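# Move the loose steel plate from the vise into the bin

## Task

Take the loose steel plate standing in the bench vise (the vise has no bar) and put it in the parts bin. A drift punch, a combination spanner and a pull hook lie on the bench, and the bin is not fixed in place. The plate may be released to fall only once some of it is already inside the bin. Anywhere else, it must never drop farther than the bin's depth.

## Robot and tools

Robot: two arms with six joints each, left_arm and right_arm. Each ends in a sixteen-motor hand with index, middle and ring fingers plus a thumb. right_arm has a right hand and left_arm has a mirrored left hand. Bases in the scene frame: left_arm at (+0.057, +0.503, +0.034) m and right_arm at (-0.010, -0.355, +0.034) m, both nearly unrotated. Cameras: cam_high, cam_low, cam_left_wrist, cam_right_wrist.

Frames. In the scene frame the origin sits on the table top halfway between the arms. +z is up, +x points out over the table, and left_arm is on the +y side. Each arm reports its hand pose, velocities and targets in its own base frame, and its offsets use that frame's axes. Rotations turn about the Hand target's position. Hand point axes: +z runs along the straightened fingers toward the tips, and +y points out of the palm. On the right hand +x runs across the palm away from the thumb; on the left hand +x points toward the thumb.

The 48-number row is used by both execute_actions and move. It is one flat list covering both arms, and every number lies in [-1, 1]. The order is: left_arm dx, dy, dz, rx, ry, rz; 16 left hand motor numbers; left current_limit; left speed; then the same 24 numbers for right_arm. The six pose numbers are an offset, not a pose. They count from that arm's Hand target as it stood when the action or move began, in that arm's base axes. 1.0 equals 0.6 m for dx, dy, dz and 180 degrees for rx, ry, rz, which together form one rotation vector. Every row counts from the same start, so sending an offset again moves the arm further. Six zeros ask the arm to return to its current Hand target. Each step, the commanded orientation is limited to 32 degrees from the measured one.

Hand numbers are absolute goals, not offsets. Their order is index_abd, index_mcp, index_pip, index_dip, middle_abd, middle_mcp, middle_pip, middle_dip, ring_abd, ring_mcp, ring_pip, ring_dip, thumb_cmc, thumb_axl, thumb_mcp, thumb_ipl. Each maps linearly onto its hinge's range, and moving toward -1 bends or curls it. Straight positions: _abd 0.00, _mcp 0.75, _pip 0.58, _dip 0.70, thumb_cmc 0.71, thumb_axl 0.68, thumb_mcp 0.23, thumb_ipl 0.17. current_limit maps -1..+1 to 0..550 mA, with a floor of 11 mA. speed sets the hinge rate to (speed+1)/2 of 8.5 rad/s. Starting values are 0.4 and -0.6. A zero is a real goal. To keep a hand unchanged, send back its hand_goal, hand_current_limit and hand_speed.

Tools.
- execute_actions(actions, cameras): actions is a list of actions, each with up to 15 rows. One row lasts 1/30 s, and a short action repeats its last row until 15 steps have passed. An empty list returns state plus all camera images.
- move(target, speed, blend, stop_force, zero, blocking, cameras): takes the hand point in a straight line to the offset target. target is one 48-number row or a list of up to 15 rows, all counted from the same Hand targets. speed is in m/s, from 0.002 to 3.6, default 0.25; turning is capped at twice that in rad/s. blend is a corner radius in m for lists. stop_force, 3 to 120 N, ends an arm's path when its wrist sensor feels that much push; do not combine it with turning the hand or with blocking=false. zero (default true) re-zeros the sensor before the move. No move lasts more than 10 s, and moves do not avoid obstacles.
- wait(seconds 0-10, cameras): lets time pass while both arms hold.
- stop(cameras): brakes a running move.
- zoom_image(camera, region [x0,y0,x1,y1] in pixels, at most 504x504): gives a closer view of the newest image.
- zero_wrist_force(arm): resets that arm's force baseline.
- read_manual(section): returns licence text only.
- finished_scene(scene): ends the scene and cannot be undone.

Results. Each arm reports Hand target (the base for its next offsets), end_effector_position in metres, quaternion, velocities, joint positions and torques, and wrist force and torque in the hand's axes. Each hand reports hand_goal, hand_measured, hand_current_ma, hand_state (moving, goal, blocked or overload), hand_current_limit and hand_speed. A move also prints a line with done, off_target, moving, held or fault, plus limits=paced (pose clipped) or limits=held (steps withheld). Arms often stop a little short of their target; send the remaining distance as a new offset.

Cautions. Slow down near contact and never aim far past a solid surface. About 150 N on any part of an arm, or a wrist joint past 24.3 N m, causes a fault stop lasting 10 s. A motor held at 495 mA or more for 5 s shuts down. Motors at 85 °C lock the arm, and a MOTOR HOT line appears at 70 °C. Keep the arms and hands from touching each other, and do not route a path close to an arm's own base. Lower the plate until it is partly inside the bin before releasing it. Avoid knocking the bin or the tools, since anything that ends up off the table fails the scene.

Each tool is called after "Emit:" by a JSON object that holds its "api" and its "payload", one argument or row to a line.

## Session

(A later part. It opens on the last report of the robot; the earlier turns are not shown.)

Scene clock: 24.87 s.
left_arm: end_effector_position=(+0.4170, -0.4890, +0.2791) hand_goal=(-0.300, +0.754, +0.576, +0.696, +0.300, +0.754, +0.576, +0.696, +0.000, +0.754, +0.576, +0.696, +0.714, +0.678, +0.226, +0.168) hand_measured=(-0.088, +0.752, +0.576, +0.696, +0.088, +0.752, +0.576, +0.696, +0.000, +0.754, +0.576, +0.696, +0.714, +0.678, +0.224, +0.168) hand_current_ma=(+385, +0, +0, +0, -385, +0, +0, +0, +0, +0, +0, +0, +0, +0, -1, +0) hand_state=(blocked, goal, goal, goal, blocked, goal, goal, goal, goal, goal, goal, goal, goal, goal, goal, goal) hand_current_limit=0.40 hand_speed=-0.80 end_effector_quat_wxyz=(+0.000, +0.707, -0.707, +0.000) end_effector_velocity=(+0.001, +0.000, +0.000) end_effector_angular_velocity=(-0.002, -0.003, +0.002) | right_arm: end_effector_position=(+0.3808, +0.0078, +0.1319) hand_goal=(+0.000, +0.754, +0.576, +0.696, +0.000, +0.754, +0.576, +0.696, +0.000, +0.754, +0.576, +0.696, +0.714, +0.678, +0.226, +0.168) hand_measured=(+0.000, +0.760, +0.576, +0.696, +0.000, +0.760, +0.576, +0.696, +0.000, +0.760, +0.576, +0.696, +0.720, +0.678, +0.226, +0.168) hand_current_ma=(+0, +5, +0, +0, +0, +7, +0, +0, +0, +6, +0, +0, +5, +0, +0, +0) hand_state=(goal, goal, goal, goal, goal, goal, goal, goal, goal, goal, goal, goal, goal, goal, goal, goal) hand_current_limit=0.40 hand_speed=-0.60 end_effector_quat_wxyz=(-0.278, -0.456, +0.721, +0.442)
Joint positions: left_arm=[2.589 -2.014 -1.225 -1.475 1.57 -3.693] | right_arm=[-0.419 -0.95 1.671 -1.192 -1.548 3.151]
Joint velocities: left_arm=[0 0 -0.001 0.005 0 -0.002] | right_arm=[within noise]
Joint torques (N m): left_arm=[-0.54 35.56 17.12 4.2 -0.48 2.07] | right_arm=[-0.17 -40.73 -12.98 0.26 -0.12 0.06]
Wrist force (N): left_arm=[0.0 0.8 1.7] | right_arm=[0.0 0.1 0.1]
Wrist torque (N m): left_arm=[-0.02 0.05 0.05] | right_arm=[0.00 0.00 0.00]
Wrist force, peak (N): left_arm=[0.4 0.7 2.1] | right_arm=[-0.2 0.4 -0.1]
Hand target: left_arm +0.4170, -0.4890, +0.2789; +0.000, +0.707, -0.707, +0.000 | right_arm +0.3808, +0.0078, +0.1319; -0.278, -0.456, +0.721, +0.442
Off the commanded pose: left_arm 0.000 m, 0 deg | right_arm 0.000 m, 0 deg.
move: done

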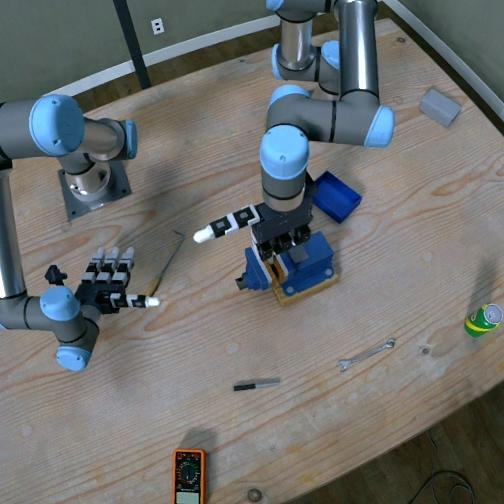

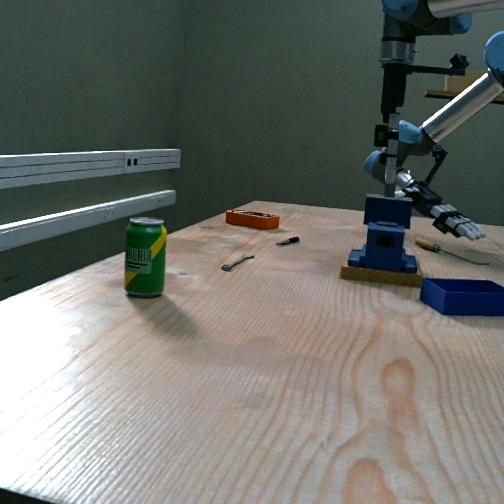

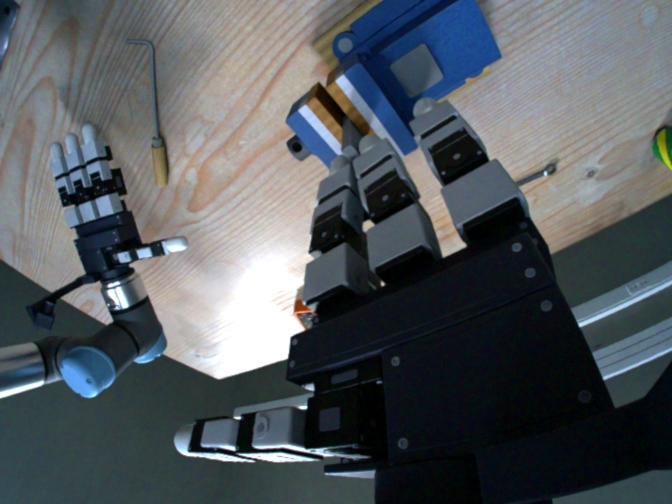

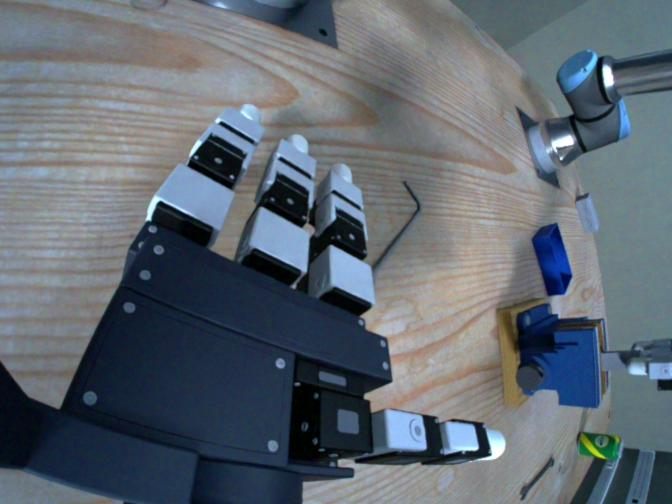

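Emit:
{"api": "move", "payload": {
  "target": [0,0,0.13,0,0,0,-0.3,0.754,0.576,0.696,0.3,0.754,0.576,0.696,0,0.754,0.576,0.696,0.714,0.678,0.226,0.168,0.4,-0.8,0,0,0,0,0,0,0,0.754,0.576,0.696,0,0.754,0.576,0.696,0,0.754,0.576,0.696,0.714,0.678,0.226,0.168,0.4,-0.6],
  "speed": 0.1,
  "cameras": ["all"]
}}

Emit:
{"api": "zoom_image", "payload": {
  "camera": "cam_left_wrist",
  "region": [280, 60, 480, 220]
}}

Emit:
{"api": "zoom_image", "payload": {
  "camera": "cam_low",
  "region": [330, 50, 470, 230]
}}

Emit:
{"api": "zoom_image", "payload": {
  "camera": "cam_right_wrist",
  "region": [472, 250, 672, 450]
}}

Scene clock: 27.87 s.
left_arm: end_effector_position=(+0.4170, -0.4890, +0.3568) hand_goal=(-0.300, +0.754, +0.576, +0.696, +0.300, +0.754, +0.576, +0.696, +0.000, +0.754, +0.576, +0.696, +0.714, +0.678, +0.226, +0.168) hand_measured=(-0.088, +0.752, +0.576, +0.696, +0.088, +0.752, +0.576, +0.696, +0.000, +0.754, +0.576, +0.696, +0.714, +0.678, +0.224, +0.168) hand_current_ma=(+385, +0, +0, +0, -385, +0, +0, +0, +0, +0, +0, +0, +0, +0, -1, +0) hand_state=(blocked, goal, goal, goal, blocked, goal, goal, goal, goal, goal, goal, goal, goal, goal, goal, goal) hand_current_limit=0.40 hand_speed=-0.80 end_effector_quat_wxyz=(+0.000, +0.707, -0.707, +0.000) | right_arm: end_effector_position=(+0.3808, +0.0078, +0.1319) hand_goal=(+0.000, +0.754, +0.576, +0.696, +0.000, +0.754, +0.576, +0.696, +0.000, +0.754, +0.576, +0.696, +0.714, +0.678, +0.226, +0.168) hand_measured=(+0.000, +0.760, +0.576, +0.696, +0.000, +0.760, +0.576, +0.696, +0.000, +0.760, +0.576, +0.696, +0.720, +0.678, +0.226, +0.168) hand_current_ma=(+0, +5, +0, +0, +0, +7, +0, +0, +0, +6, +0, +0, +5, +0, +0, +0) hand_state=(goal, goal, goal, goal, goal, goal, goal, goal, goal, goal, goal, goal, goal, goal, goal, goal) hand_current_limit=0.40 hand_speed=-0.60 end_effector_quat_wxyz=(-0.278, -0.456, +0.721, +0.442)
Joint positions: left_arm=[2.589 -2.014 -1.025 -1.674 1.57 -3.693] | right_arm=[-0.419 -0.95 1.671 -1.192 -1.548 3.151]
Joint torques (N m): left_arm=[6.81 47.19 23.78 3.76 0.65 -0.08] | right_arm=[-0.83 -41.85 -13.41 0.26 -0.25 0.22]
Wrist force (N): left_arm=[-0.2 1.0 1.6] | right_arm=[-0.2 0.2 0.0]
Wrist torque (N m): left_arm=[0.04 0.03 0.02] | right_arm=[0.03 0.03 -0.01]
Wrist force, peak (N): left_arm=[0.2 0.7 2.9] | right_arm=[-0.4 0.3 0.1]
Hand target: left_arm +0.4170, -0.4890, +0.3569; +0.000, +0.707, -0.707, +0.000 | right_arm +0.3808, +0.0078, +0.1319; -0.278, -0.456, +0.721, +0.442
Off the commanded pose: left_arm 0.000 m, 0 deg | right_arm 0.000 m, 0 deg.
move: done

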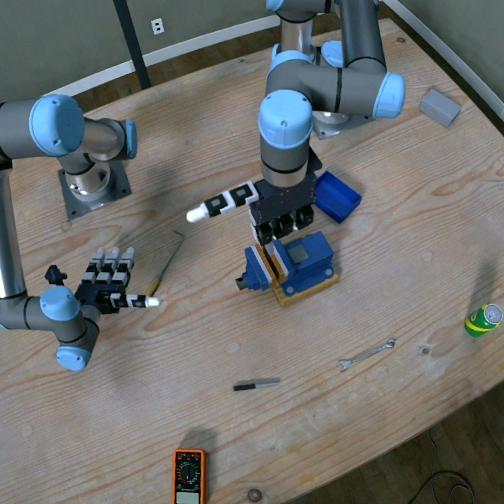

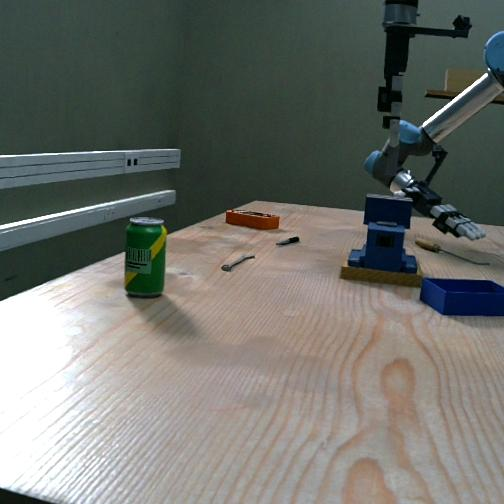

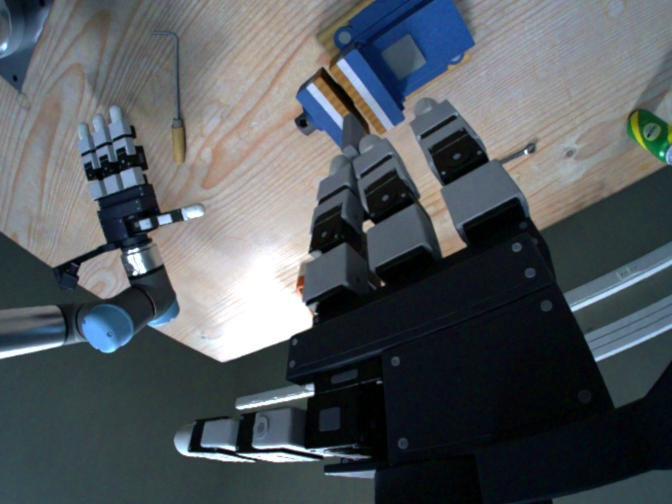

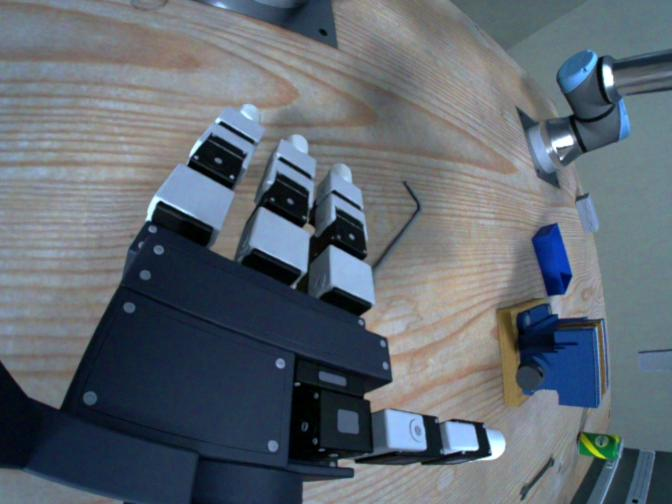

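Scaled by 2.520 from the camera's 672x504 image, which has a finer 960x720 frame.

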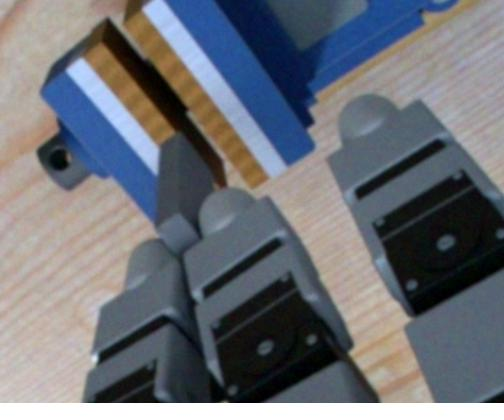

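Scaled by 2.800 from the camera's 504x504 image, which has a finer 720x720 frame.

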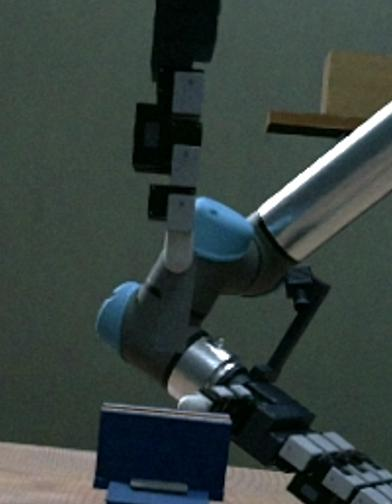

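Scaled by 2.520 from the camera's 672x504 image, which has a finer 960x720 frame.

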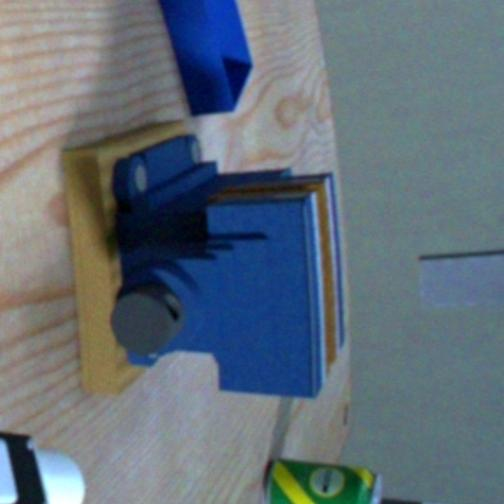

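Emit:
{"api": "move", "payload": {
  "target": [-0.25,0.45,0.072,0,0,0,-0.3,0.754,0.576,0.696,0.3,0.754,0.576,0.696,0,0.754,0.576,0.696,0.714,0.678,0.226,0.168,0.4,-0.8,0,0,0,0,0,0,0,0.754,0.576,0.696,0,0.754,0.576,0.696,0,0.754,0.576,0.696,0.714,0.678,0.226,0.168,0.4,-0.6],
  "speed": 0.15,
  "cameras": ["all"]
}}

Scene clock: 32.10 s.
left_arm: end_effector_position=(+0.2670, -0.2190, +0.4001) hand_goal=(-0.300, +0.754, +0.576, +0.696, +0.300, +0.754, +0.576, +0.696, +0.000, +0.754, +0.576, +0.696, +0.714, +0.678, +0.226, +0.168) hand_measured=(-0.088, +0.754, +0.576, +0.696, +0.088, +0.752, +0.576, +0.696, +0.000, +0.754, +0.576, +0.696, +0.714, +0.678, +0.224, +0.168) hand_current_ma=(+385, +0, +0, +0, -385, +0, +0, +0, +0, +0, +0, +0, +0, +0, -1, +0) hand_state=(blocked, goal, goal, goal, blocked, goal, goal, goal, goal, goal, goal, goal, goal, goal, goal, goal) hand_current_limit=0.40 hand_speed=-0.80 end_effector_quat_wxyz=(+0.000, +0.707, -0.707, +0.000) | right_arm: end_effector_position=(+0.3808, +0.0078, +0.1319) hand_goal=(+0.000, +0.754, +0.576, +0.696, +0.000, +0.754, +0.576, +0.696, +0.000, +0.754, +0.576, +0.696, +0.714, +0.678, +0.226, +0.168) hand_measured=(+0.000, +0.760, +0.576, +0.696, +0.000, +0.760, +0.576, +0.696, +0.000, +0.760, +0.576, +0.696, +0.720, +0.678, +0.226, +0.168) hand_current_ma=(+0, +5, +0, +0, +0, +7, +0, +0, +0, +6, +0, +0, +5, +0, +0, +0) hand_state=(goal, goal, goal, goal, goal, goal, goal, goal, goal, goal, goal, goal, goal, goal, goal, goal) hand_current_limit=0.40 hand_speed=-0.60 end_effector_quat_wxyz=(-0.278, -0.456, +0.721, +0.442)
Joint positions: left_arm=[2.97 -1.316 -1.683 -1.715 1.57 -3.312] | right_arm=[-0.419 -0.95 1.671 -1.192 -1.548 3.151]
Joint torques (N m): left_arm=[-5.63 16.61 26.37 4.21 -1.44 -0.86] | right_arm=[-0.15 -41.62 -14.55 0.06 -0.26 0.19]
Wrist force (N): left_arm=[0.1 0.8 1.2] | right_arm=[0.0 0.2 -0.1]
Wrist torque (N m): left_arm=[-0.03 0.02 0.14] | right_arm=[0.03 0.00 0.01]
Wrist force, peak (N): left_arm=[-1.1 1.5 1.1] | right_arm=[-0.4 0.3 0.1]
Hand target: left_arm +0.2670, -0.2190, +0.4001; +0.000, +0.707, -0.707, +0.000 | right_arm +0.3808, +0.0078, +0.1319; -0.278, -0.456, +0.721, +0.442
Off the commanded pose: left_arm 0.000 m, 0 deg | right_arm 0.000 m, 0 deg.
move: done

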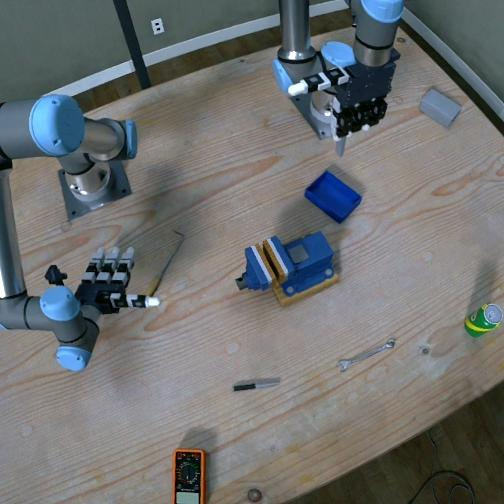

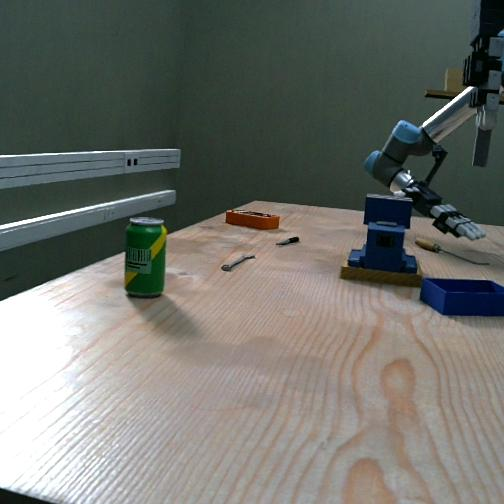

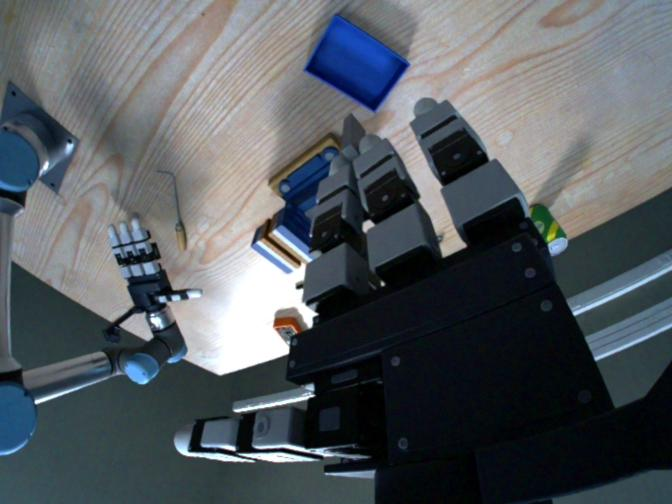

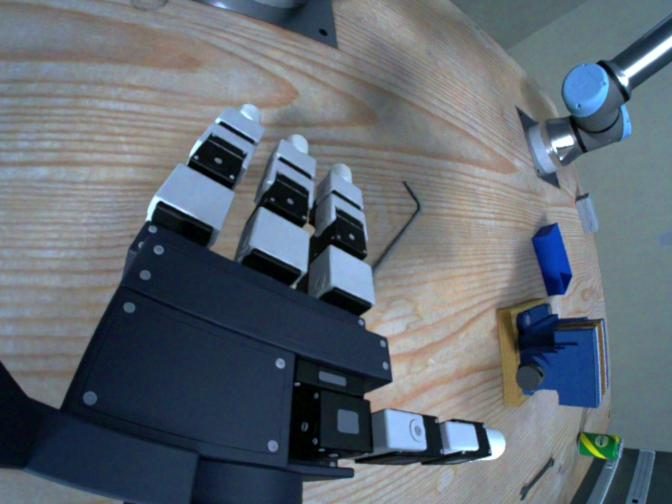

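Emit:
{"api": "move", "payload": {
  "target": [-0.01,0.04,0,0,0,0,-0.3,0.754,0.576,0.696,0.3,0.754,0.576,0.696,0,0.754,0.576,0.696,0.714,0.678,0.226,0.168,0.4,-0.8,0,0,0,0,0,0,0,0.754,0.576,0.696,0,0.754,0.576,0.696,0,0.754,0.576,0.696,0.714,0.678,0.226,0.168,0.4,-0.6],
  "speed": 0.1
}}

Emit:
{"api": "move", "payload": {
  "target": [0,0,-0.3333,0,0,0,-0.3,0.754,0.576,0.696,0.3,0.754,0.576,0.696,0,0.754,0.576,0.696,0.714,0.678,0.226,0.168,0.4,-0.8,0,0,0,0,0,0,0,0.754,0.576,0.696,0,0.754,0.576,0.696,0,0.754,0.576,0.696,0.714,0.678,0.226,0.168,0.4,-0.6],
  "speed": 0.15,
  "cameras": ["all"]
}}

Emit:
{"api": "zoom_image", "payload": {
  "camera": "cam_left_wrist",
  "region": [280, 20, 480, 220]
}}

Emit:
{"api": "zoom_image", "payload": {
  "camera": "cam_high",
  "region": [280, 100, 400, 240]
}}

Scene clock: 34.33 s.
left_arm: end_effector_position=(+0.2609, -0.1949, +0.4001) hand_goal=(-0.300, +0.754, +0.576, +0.696, +0.300, +0.754, +0.576, +0.696, +0.000, +0.754, +0.576, +0.696, +0.714, +0.678, +0.226, +0.168) hand_measured=(-0.088, +0.754, +0.576, +0.696, +0.088, +0.752, +0.576, +0.696, +0.000, +0.754, +0.576, +0.696, +0.714, +0.678, +0.224, +0.168) hand_current_ma=(+385, +0, +0, +0, -385, +0, +0, +0, +0, +0, +0, +0, +0, +0, -1, +0) hand_state=(blocked, goal, goal, goal, blocked, goal, goal, goal, goal, goal, goal, goal, goal, goal, goal, goal) hand_current_limit=0.40 hand_speed=-0.80 end_effector_quat_wxyz=(+0.000, +0.707, -0.707, +0.000) | right_arm: end_effector_position=(+0.3808, +0.0078, +0.1319) hand_goal=(+0.000, +0.754, +0.576, +0.696, +0.000, +0.754, +0.576, +0.696, +0.000, +0.754, +0.576, +0.696, +0.714, +0.678, +0.226, +0.168) hand_measured=(+0.000, +0.760, +0.576, +0.696, +0.000, +0.760, +0.576, +0.696, +0.000, +0.760, +0.576, +0.696, +0.720, +0.678, +0.226, +0.168) hand_current_ma=(+0, +5, +0, +0, +0, +7, +0, +0, +0, +6, +0, +0, +5, +0, +0, +0) hand_state=(goal, goal, goal, goal, goal, goal, goal, goal, goal, goal, goal, goal, goal, goal, goal, goal) hand_current_limit=0.40 hand_speed=-0.60 end_effector_quat_wxyz=(-0.278, -0.456, +0.721, +0.442)
Joint positions: left_arm=[3.032 -1.274 -1.712 -1.727 1.57 -3.251] | right_arm=[-0.419 -0.95 1.671 -1.192 -1.548 3.151]
Joint torques (N m): left_arm=[-13.81 2.9 29.85 3.85 -0.66 -2.16] | right_arm=[-0.52 -41.57 -14.21 0.19 -0.36 0.06]
Wrist force (N): left_arm=[0.2 1.0 0.8] | right_arm=[-0.2 0.2 0.0]
Wrist torque (N m): left_arm=[0.09 -0.03 0.11] | right_arm=[0.02 0.02 -0.01]
Wrist force, peak (N): left_arm=[0.1 0.7 1.3] | right_arm=[-0.3 0.3 -0.1]
Hand target: left_arm +0.2610, -0.1950, +0.4001; +0.000, +0.707, -0.707, +0.000 | right_arm +0.3808, +0.0078, +0.1319; -0.278, -0.456, +0.721, +0.442
Off the commanded pose: left_arm 0.000 m, 0 deg | right_arm 0.000 m, 0 deg.
move: done

Scene clock: 36.13 s.
left_arm: end_effector_position=(+0.2610, -0.1950, +0.2002) hand_goal=(-0.300, +0.754, +0.576, +0.696, +0.300, +0.754, +0.576, +0.696, +0.000, +0.754, +0.576, +0.696, +0.714, +0.678, +0.226, +0.168) hand_measured=(-0.088, +0.754, +0.576, +0.696, +0.088, +0.752, +0.576, +0.696, +0.000, +0.754, +0.576, +0.696, +0.714, +0.678, +0.224, +0.168) hand_current_ma=(+385, +0, +0, +0, -385, +0, +0, +0, +0, +0, +0, +0, +0, +0, -2, +0) hand_state=(blocked, goal, goal, goal, blocked, goal, goal, goal, goal, goal, goal, goal, goal, goal, goal, goal) hand_current_limit=0.40 hand_speed=-0.80 end_effector_quat_wxyz=(+0.000, +0.707, -0.707, +0.000) | right_arm: end_effector_position=(+0.3808, +0.0078, +0.1319) hand_goal=(+0.000, +0.754, +0.576, +0.696, +0.000, +0.754, +0.576, +0.696, +0.000, +0.754, +0.576, +0.696, +0.714, +0.678, +0.226, +0.168) hand_measured=(+0.000, +0.760, +0.576, +0.696, +0.000, +0.760, +0.576, +0.696, +0.000, +0.760, +0.576, +0.696, +0.720, +0.678, +0.226, +0.168) hand_current_ma=(+0, +5, +0, +0, +0, +7, +0, +0, +0, +6, +0, +0, +5, +0, +0, +0) hand_state=(goal, goal, goal, goal, goal, goal, goal, goal, goal, goal, goal, goal, goal, goal, goal, goal) hand_current_limit=0.40 hand_speed=-0.60 end_effector_quat_wxyz=(-0.278, -0.456, +0.721, +0.442)
Joint positions: left_arm=[3.032 -1.331 -2.191 -1.192 1.57 -3.251] | right_arm=[-0.419 -0.95 1.671 -1.192 -1.548 3.151]
Joint torques (N m): left_arm=[-12.84 17.94 15.82 3.62 -0.75 -2.04] | right_arm=[0.2 -41.24 -14.14 0.16 -0.39 0.11]
Wrist force (N): left_arm=[0.3 1.0 1.2] | right_arm=[0.0 0.2 0.0]
Wrist torque (N m): left_arm=[0.04 -0.07 0.07] | right_arm=[0.03 0.01 0.00]
Wrist force, peak (N): left_arm=[0.0 1.3 2.9] | right_arm=[-0.4 0.2 -0.1]
Hand target: left_arm +0.2610, -0.1950, +0.2002; +0.000, +0.707, -0.707, +0.000 | right_arm +0.3808, +0.0078, +0.1319; -0.278, -0.456, +0.721, +0.442
Off the commanded pose: left_arm 0.000 m, 0 deg | right_arm 0.000 m, 0 deg.
move: done

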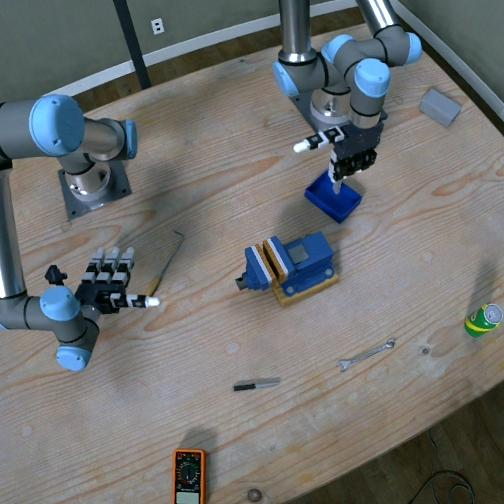

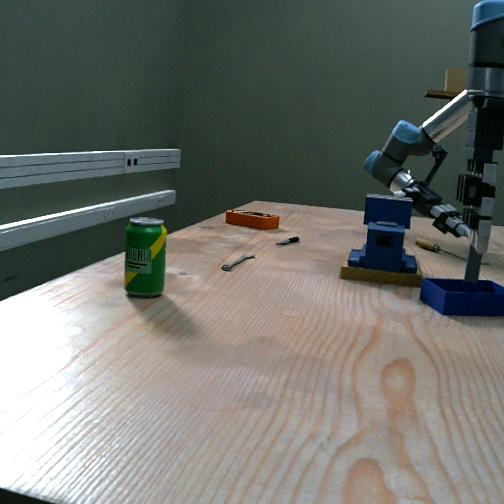

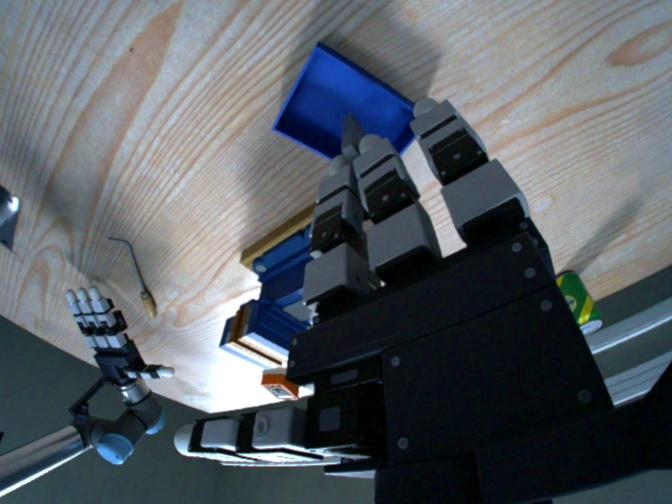

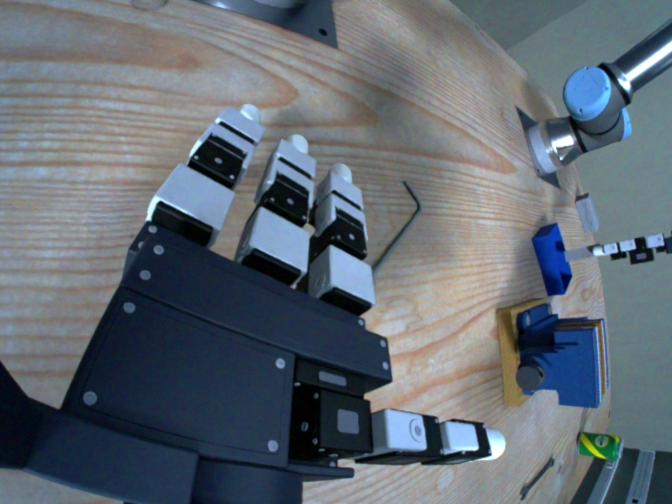

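Scaled by 2.520 from the camera's 672x504 image, which has a finer 960x720 frame.

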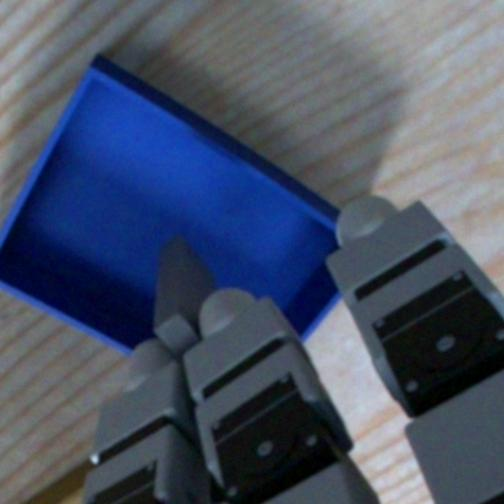

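Scaled by 3.600 from the camera's 504x504 image, which has a finer 720x720 frame.

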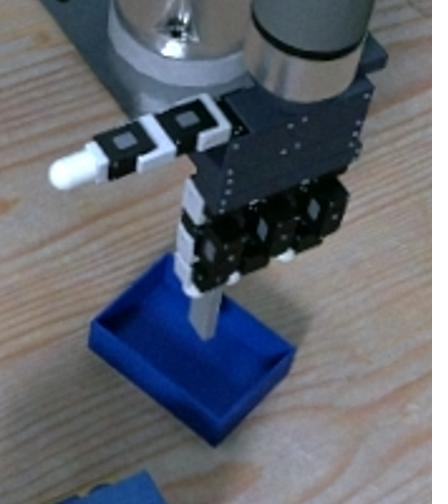

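Emit:
{"api": "move", "payload": {
  "target": [-0.02,0,-0.03,0,0,0,-0.3,0.754,0.576,0.696,0.3,0.754,0.576,0.696,0,0.4,-0.1,0.6,0.714,0.678,0.226,0.168,0.4,-0.8,0,0,0,0,0,0,0,0.754,0.576,0.696,0,0.754,0.576,0.696,0,0.754,0.576,0.696,0.714,0.678,0.226,0.168,0.4,-0.6],
  "speed": 0.1
}}

Emit:
{"api": "move", "payload": {
  "target": [0,0,-0.08,0,0,0,-0.3,0.754,0.576,0.696,0.3,0.754,0.576,0.696,0,0.4,-0.1,0.6,0.714,0.678,0.226,0.168,0.4,-0.8,0,0,0,0,0,0,0,0.754,0.576,0.696,0,0.754,0.576,0.696,0,0.754,0.576,0.696,0.714,0.678,0.226,0.168,0.4,-0.6],
  "speed": 0.02,
  "stop_force": 3,
  "cameras": ["all"]
}}

Emit:
{"api": "zoom_image", "payload": {
  "camera": "cam_left_wrist",
  "region": [280, 20, 480, 220]
}}

Emit:
{"api": "zoom_image", "payload": {
  "camera": "cam_high",
  "region": [280, 100, 400, 240]
}}

Scene clock: 38.30 s.
left_arm: end_effector_position=(+0.2490, -0.1950, +0.1822) hand_goal=(-0.300, +0.754, +0.576, +0.696, +0.300, +0.754, +0.576, +0.696, +0.000, +0.400, -0.100, +0.600, +0.714, +0.678, +0.226, +0.168) hand_measured=(-0.088, +0.754, +0.576, +0.696, +0.088, +0.752, +0.576, +0.696, +0.000, +0.410, -0.094, +0.604, +0.714, +0.678, +0.224, +0.168) hand_current_ma=(+385, +0, +0, +0, -385, +0, +0, +0, +0, +8, +4, +1, +0, +0, -2, +0) hand_state=(blocked, goal, goal, goal, blocked, goal, goal, goal, goal, goal, goal, goal, goal, goal, goal, goal) hand_current_limit=0.40 hand_speed=-0.80 end_effector_quat_wxyz=(+0.000, +0.707, -0.707, +0.000) | right_arm: end_effector_position=(+0.3808, +0.0078, +0.1319) hand_goal=(+0.000, +0.754, +0.576, +0.696, +0.000, +0.754, +0.576, +0.696, +0.000, +0.754, +0.576, +0.696, +0.714, +0.678, +0.226, +0.168) hand_measured=(+0.000, +0.760, +0.576, +0.696, +0.000, +0.760, +0.576, +0.696, +0.000, +0.760, +0.576, +0.696, +0.720, +0.678, +0.226, +0.168) hand_current_ma=(+0, +5, +0, +0, +0, +7, +0, +0, +0, +6, +0, +0, +5, +0, +0, +0) hand_state=(goal, goal, goal, goal, goal, goal, goal, goal, goal, goal, goal, goal, goal, goal, goal, goal) hand_current_limit=0.40 hand_speed=-0.60 end_effector_quat_wxyz=(-0.278, -0.456, +0.721, +0.442)
Joint positions: left_arm=[3.028 -1.321 -2.248 -1.144 1.57 -3.255] | right_arm=[-0.419 -0.95 1.671 -1.192 -1.548 3.151]
Joint torques (N m): left_arm=[4.64 3.88 28.7 0.67 -0.5 1.49] | right_arm=[-0.38 -42.55 -14.93 0.17 -0.5 0.13]
Wrist force (N): left_arm=[0.1 1.0 1.2] | right_arm=[-0.2 0.4 0.0]
Wrist torque (N m): left_arm=[0.08 -0.04 0.13] | right_arm=[0.05 0.03 -0.01]
Wrist force, peak (N): left_arm=[0.2 1.4 1.8] | right_arm=[-0.4 0.2 0.1]
Hand target: left_arm +0.2490, -0.1950, +0.1822; +0.000, +0.707, -0.707, +0.000 | right_arm +0.3808, +0.0078, +0.1319; -0.278, -0.456, +0.721, +0.442
Off the commanded pose: left_arm 0.000 m, 0 deg | right_arm 0.000 m, 0 deg.
move: done

Scene clock: 40.47 s.
left_arm: end_effector_position=(+0.2490, -0.1950, +0.1552) hand_goal=(-0.300, +0.754, +0.576, +0.696, +0.300, +0.754, +0.576, +0.696, +0.000, +0.400, -0.100, +0.600, +0.714, +0.678, +0.226, +0.168) hand_measured=(-0.088, +0.756, +0.578, +0.696, +0.088, +0.756, +0.578, +0.696, +0.000, +0.410, -0.094, +0.604, +0.714, +0.678, +0.224, +0.168) hand_current_ma=(+385, +0, +1, +0, -385, +0, +1, +0, +0, +8, +4, +1, +0, +0, -2, +0) hand_state=(blocked, goal, goal, goal, blocked, goal, goal, goal, goal, goal, goal, goal, goal, goal, goal, goal) hand_current_limit=0.40 hand_speed=-0.80 end_effector_quat_wxyz=(+0.000, +0.707, -0.707, +0.000) | right_arm: end_effector_position=(+0.3808, +0.0078, +0.1319) hand_goal=(+0.000, +0.754, +0.576, +0.696, +0.000, +0.754, +0.576, +0.696, +0.000, +0.754, +0.576, +0.696, +0.714, +0.678, +0.226, +0.168) hand_measured=(+0.000, +0.760, +0.576, +0.696, +0.000, +0.760, +0.576, +0.696, +0.000, +0.760, +0.576, +0.696, +0.720, +0.678, +0.226, +0.168) hand_current_ma=(+0, +5, +0, +0, +0, +7, +0, +0, +0, +6, +0, +0, +5, +0, +0, +0) hand_state=(goal, goal, goal, goal, goal, goal, goal, goal, goal, goal, goal, goal, goal, goal, goal, goal) hand_current_limit=0.40 hand_speed=-0.60 end_effector_quat_wxyz=(-0.278, -0.456, +0.721, +0.442)
Joint positions: left_arm=[3.028 -1.359 -2.298 -1.057 1.57 -3.254] | right_arm=[-0.419 -0.95 1.671 -1.192 -1.548 3.151]
Joint torques (N m): left_arm=[6.43 20.37 25.83 4.13 -0.69 2.23] | right_arm=[-0.31 -41.31 -14.14 0.03 -0.34 0.18]
Wrist force (N): left_arm=[0.4 0.5 1.2] | right_arm=[-0.2 0.2 0.1]
Wrist torque (N m): left_arm=[-0.02 -0.01 0.17] | right_arm=[0.01 0.02 -0.01]
Wrist force, peak (N): left_arm=[0.3 -0.6 -4.6] | right_arm=[-0.2 0.4 0.1]
Hand target: left_arm +0.2490, -0.1950, +0.1552; +0.000, +0.707, -0.707, +0.000 (not the last commanded pose) | right_arm +0.3808, +0.0078, +0.1319; -0.278, -0.456, +0.721, +0.442
Off the commanded pose: left_arm 0.021 m, 0 deg | right_arm 0.000 m, 0 deg.
move: contact (left_arm)

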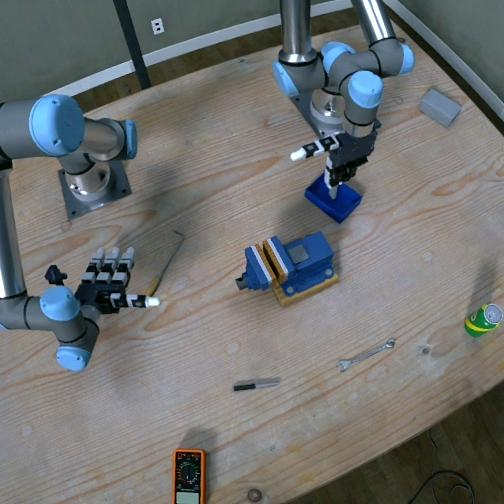

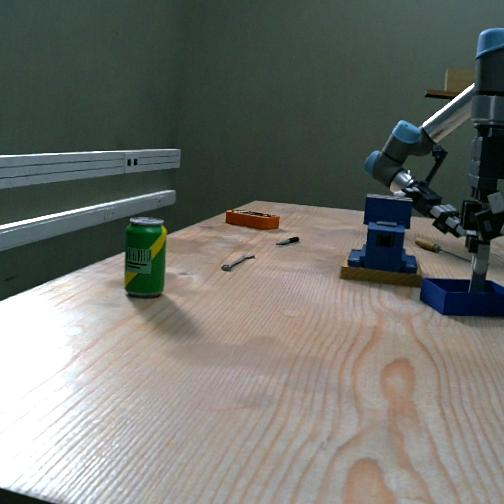

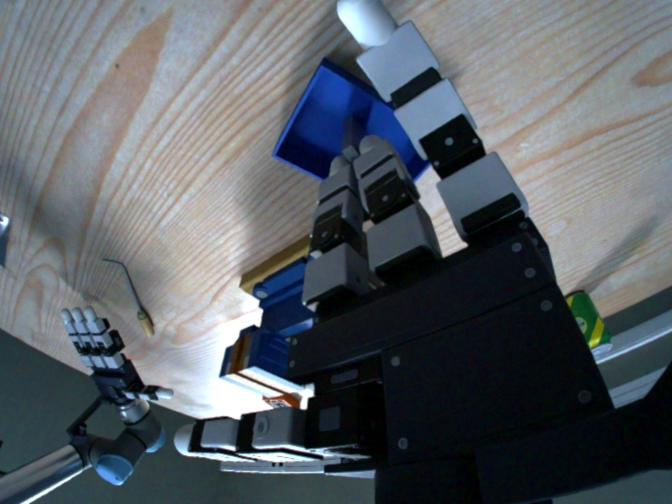

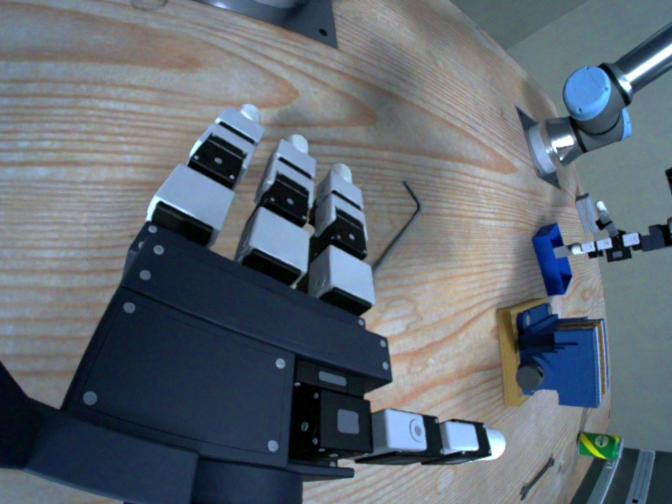

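Scaled by 2.520 from the camera's 672x504 image, which has a finer 960x720 frame.

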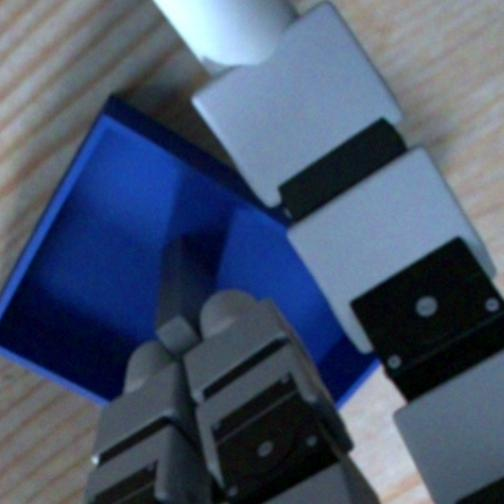

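Scaled by 3.600 from the camera's 504x504 image, which has a finer 720x720 frame.

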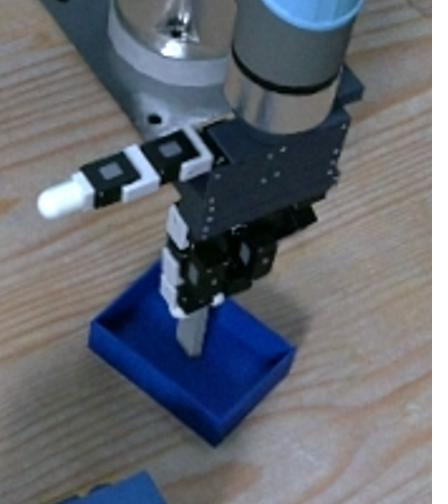

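Emit:
{"api": "move", "payload": {
  "target": [
    [0,0,0.0667,0,0,0,-0.3,0.754,0.576,0.696,0.3,0.754,0.576,0.696,0,0.4,-0.1,0.6,0.714,0.678,0.226,0.168,0.4,-0.8,0,0,0,0,0,0,0,0.754,0.576,0.696,0,0.754,0.576,0.696,0,0.754,0.576,0.696,0.714,0.678,0.226,0.168,0.4,-0.6],
    [0.078,0.1213,0.0763,0.0584,-0.0403,-0.3873,-0.3,0.754,0.576,0.696,0.3,0.754,0.576,0.696,0,0.4,-0.1,0.6,0.714,0.678,0.226,0.168,0.4,-0.8,0,0,0,0,0,0,0,0.754,0.576,0.696,0,0.754,0.576,0.696,0,0.754,0.576,0.696,0.714,0.678,0.226,0.168,0.4,-0.6]
  ],
  "speed": 0.2,
  "blend": 0.01,
  "cameras": ["all"]
}}

Emit:
{"api": "zoom_image", "payload": {
  "camera": "cam_high",
  "region": [280, 100, 400, 240]
}}

Scene clock: 47.17 s.
left_arm: end_effector_position=(+0.2957, -0.1222, +0.2010) hand_goal=(-0.300, +0.754, +0.576, +0.696, +0.300, +0.754, +0.576, +0.696, +0.000, +0.400, -0.100, +0.600, +0.714, +0.678, +0.226, +0.168) hand_measured=(-0.088, +0.754, +0.578, +0.696, +0.088, +0.754, +0.578, +0.696, +0.000, +0.410, -0.094, +0.604, +0.714, +0.678, +0.224, +0.168) hand_current_ma=(+385, +0, +1, +0, -385, +0, +1, +0, +0, +8, +3, +1, +0, +0, -2, +0) hand_state=(blocked, goal, goal, goal, blocked, goal, goal, goal, goal, goal, goal, goal, goal, goal, goal, goal) hand_current_limit=0.40 hand_speed=-0.80 end_effector_quat_wxyz=(+0.103, -0.173, +0.979, +0.019) | right_arm: end_effector_position=(+0.3808, +0.0078, +0.1319) hand_goal=(+0.000, +0.754, +0.576, +0.696, +0.000, +0.754, +0.576, +0.696, +0.000, +0.754, +0.576, +0.696, +0.714, +0.678, +0.226, +0.168) hand_measured=(+0.000, +0.760, +0.576, +0.696, +0.000, +0.760, +0.576, +0.696, +0.000, +0.760, +0.576, +0.696, +0.720, +0.678, +0.226, +0.168) hand_current_ma=(+0, +5, +0, +0, +0, +7, +0, +0, +0, +6, +0, +0, +5, +0, +0, +0) hand_state=(goal, goal, goal, goal, goal, goal, goal, goal, goal, goal, goal, goal, goal, goal, goal, goal) hand_current_limit=0.40 hand_speed=-0.60 end_effector_quat_wxyz=(-0.278, -0.456, +0.721, +0.442)
Joint positions: left_arm=[2.9 -1.3 -2.26 -0.98 1.689 -2.151] | right_arm=[-0.419 -0.95 1.671 -1.192 -1.548 3.151]
Joint torques (N m): left_arm=[9.71 2.72 28.42 0.81 -0.86 0.79] | right_arm=[-0.02 -41.56 -14.68 0.03 -0.45 0.25]
Wrist force (N): left_arm=[0.5 0.5 1.1] | right_arm=[-0.2 0.1 0.0]
Wrist torque (N m): left_arm=[-0.02 0.03 0.20] | right_arm=[0.00 0.02 -0.01]
Wrist force, peak (N): left_arm=[0.3 0.9 3.4] | right_arm=[-0.3 0.4 0.0]
Hand target: left_arm +0.2958, -0.1222, +0.2010; +0.103, -0.173, +0.979, +0.019 | right_arm +0.3808, +0.0078, +0.1319; -0.278, -0.456, +0.721, +0.442
Off the commanded pose: left_arm 0.000 m, 0 deg | right_arm 0.000 m, 0 deg.
move: done

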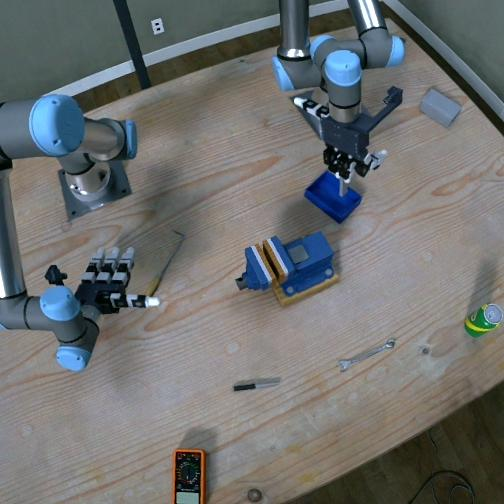

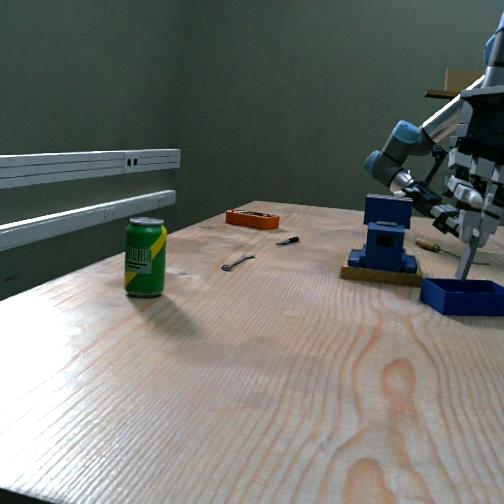

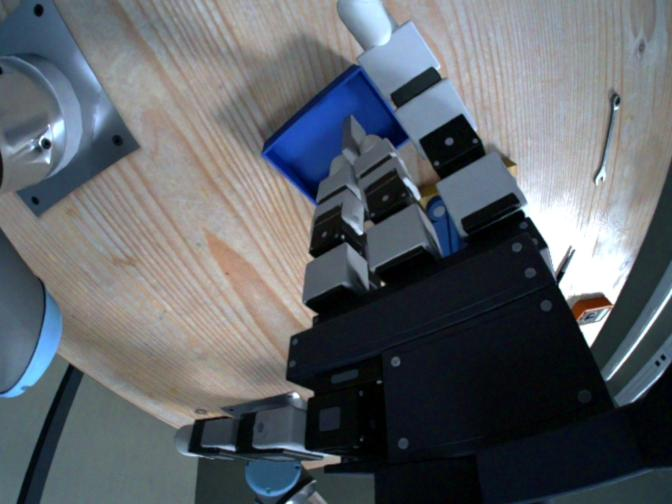

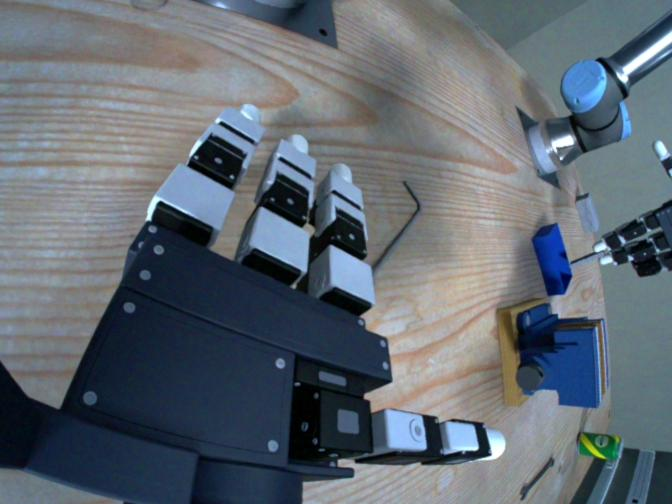

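Scaled by 3.600 from the camera's 504x504 image, which has a finer 720x720 frame.

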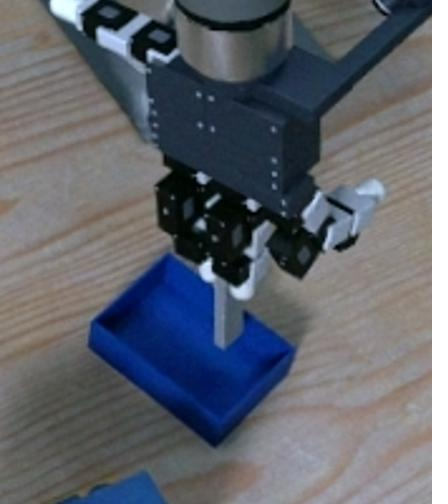

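Emit:
{"api": "move", "payload": {
  "target": [0,-0.013,-0.08,0,0,0,-0.3,0.754,0.576,0.696,0.3,0.754,0.576,0.696,0,0.4,-0.1,0.6,0.714,0.678,0.226,0.168,0.4,-0.8,0,0,0,0,0,0,0,0.754,0.576,0.696,0,0.754,0.576,0.696,0,0.754,0.576,0.696,0.714,0.678,0.226,0.168,0.4,-0.6],
  "speed": 0.025,
  "stop_force": 3,
  "cameras": ["all"]
}}

Emit:
{"api": "zoom_image", "payload": {
  "camera": "cam_high",
  "region": [280, 100, 400, 240]
}}

Emit:
{"api": "zoom_image", "payload": {
  "camera": "cam_left_wrist",
  "region": [240, 20, 440, 220]
}}

Emit:
{"api": "zoom_image", "payload": {
  "camera": "cam_low",
  "region": [380, 180, 504, 330]
}}

Scene clock: 51.50 s.
left_arm: end_effector_position=(+0.2958, -0.1300, +0.1530) hand_goal=(-0.300, +0.754, +0.576, +0.696, +0.300, +0.754, +0.576, +0.696, +0.000, +0.400, -0.100, +0.600, +0.714, +0.678, +0.226, +0.168) hand_measured=(-0.088, +0.754, +0.578, +0.696, +0.088, +0.754, +0.578, +0.696, +0.000, +0.410, -0.094, +0.604, +0.714, +0.678, +0.224, +0.168) hand_current_ma=(+385, +0, +1, +0, -385, +0, +1, +0, +0, +8, +3, +1, +0, +0, -2, +0) hand_state=(blocked, goal, goal, goal, blocked, goal, goal, goal, goal, goal, goal, goal, goal, goal, goal, goal) hand_current_limit=0.40 hand_speed=-0.80 end_effector_quat_wxyz=(+0.103, -0.172, +0.979, +0.019) | right_arm: end_effector_position=(+0.3808, +0.0078, +0.1319) hand_goal=(+0.000, +0.754, +0.576, +0.696, +0.000, +0.754, +0.576, +0.696, +0.000, +0.754, +0.576, +0.696, +0.714, +0.678, +0.226, +0.168) hand_measured=(+0.000, +0.760, +0.576, +0.696, +0.000, +0.760, +0.576, +0.696, +0.000, +0.760, +0.576, +0.696, +0.720, +0.678, +0.226, +0.168) hand_current_ma=(+0, +5, +0, +0, +0, +7, +0, +0, +0, +6, +0, +0, +5, +0, +0, +0) hand_state=(goal, goal, goal, goal, goal, goal, goal, goal, goal, goal, goal, goal, goal, goal, goal, goal) hand_current_limit=0.40 hand_speed=-0.60 end_effector_quat_wxyz=(-0.278, -0.456, +0.721, +0.442)
Joint positions: left_arm=[2.879 -1.385 -2.337 -0.82 1.692 -2.172] | right_arm=[-0.419 -0.95 1.671 -1.192 -1.548 3.151]
Joint torques (N m): left_arm=[10.56 21 25.82 1.31 0.72 2.05] | right_arm=[-0.22 -41.37 -14.43 -0.1 -0.44 0.12]
Wrist force (N): left_arm=[0.5 0.2 1.1] | right_arm=[-0.3 0.1 0.1]
Wrist torque (N m): left_arm=[-0.08 0.01 0.21] | right_arm=[0.01 0.03 -0.02]
Wrist force, peak (N): left_arm=[0.7 0.1 1.3] | right_arm=[-0.1 0.5 0.0]
Hand target: left_arm +0.2958, -0.1300, +0.1530; +0.103, -0.173, +0.979, +0.019 | right_arm +0.3808, +0.0078, +0.1319; -0.278, -0.456, +0.721, +0.442
Off the commanded pose: left_arm 0.000 m, 0 deg | right_arm 0.000 m, 0 deg.
move: done

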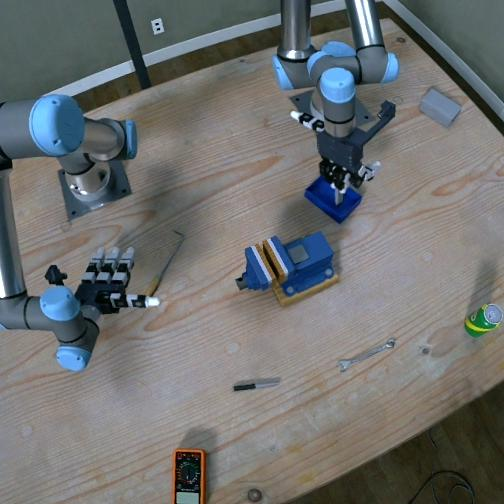

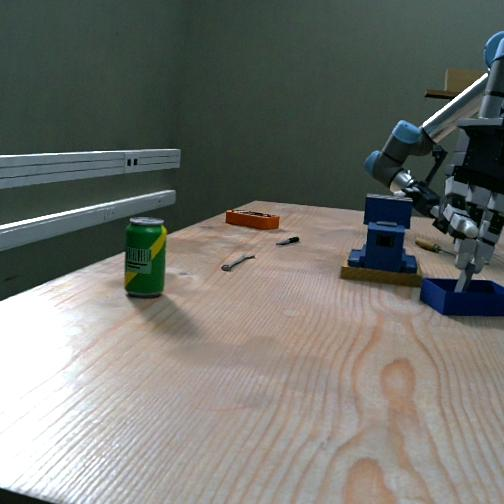

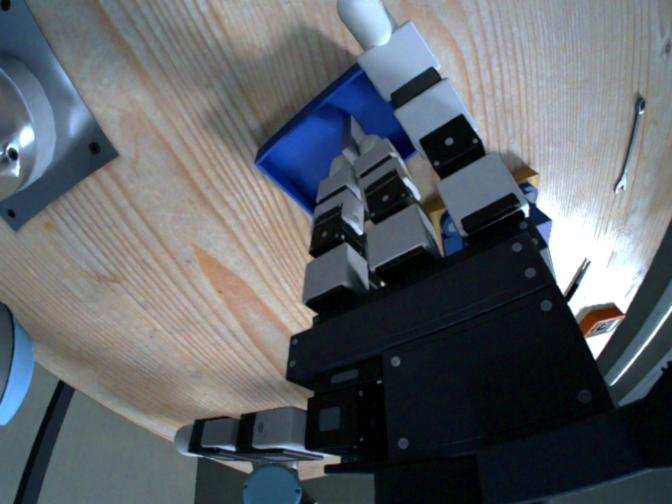

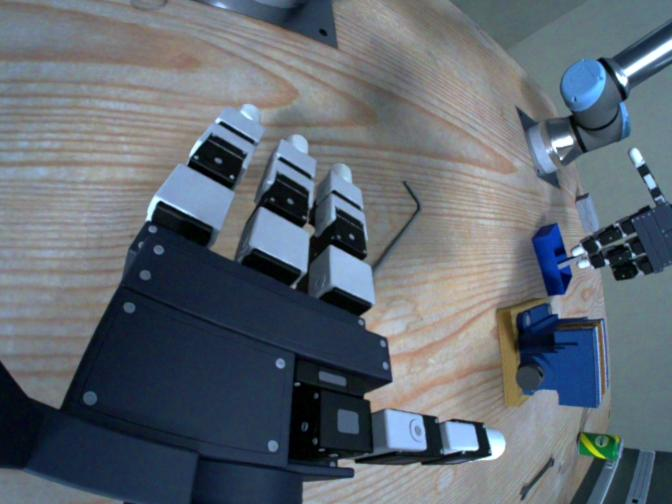

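Scaled by 3.600 from the camera's 504x504 image, which has a finer 720x720 frame.

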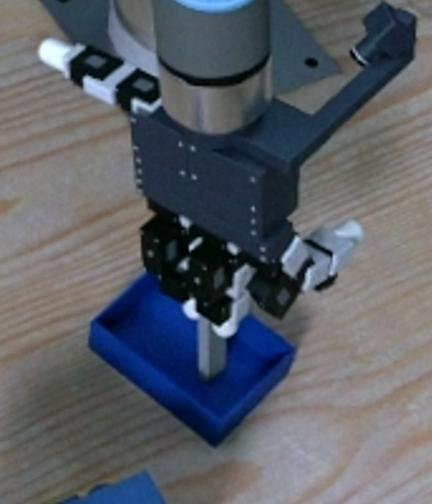

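Scaled by 2.520 from the camera's 672x504 image, which has a finer 960x720 frame.

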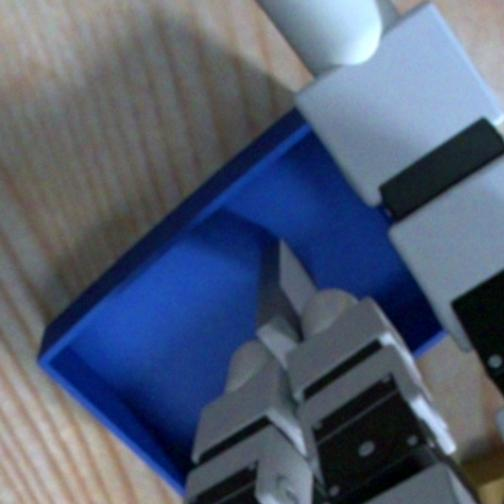

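Scaled by 3.360 from the camera's 504x504 image, which has a finer 720x720 frame.

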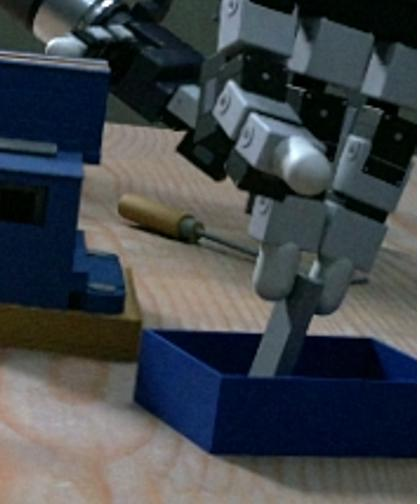

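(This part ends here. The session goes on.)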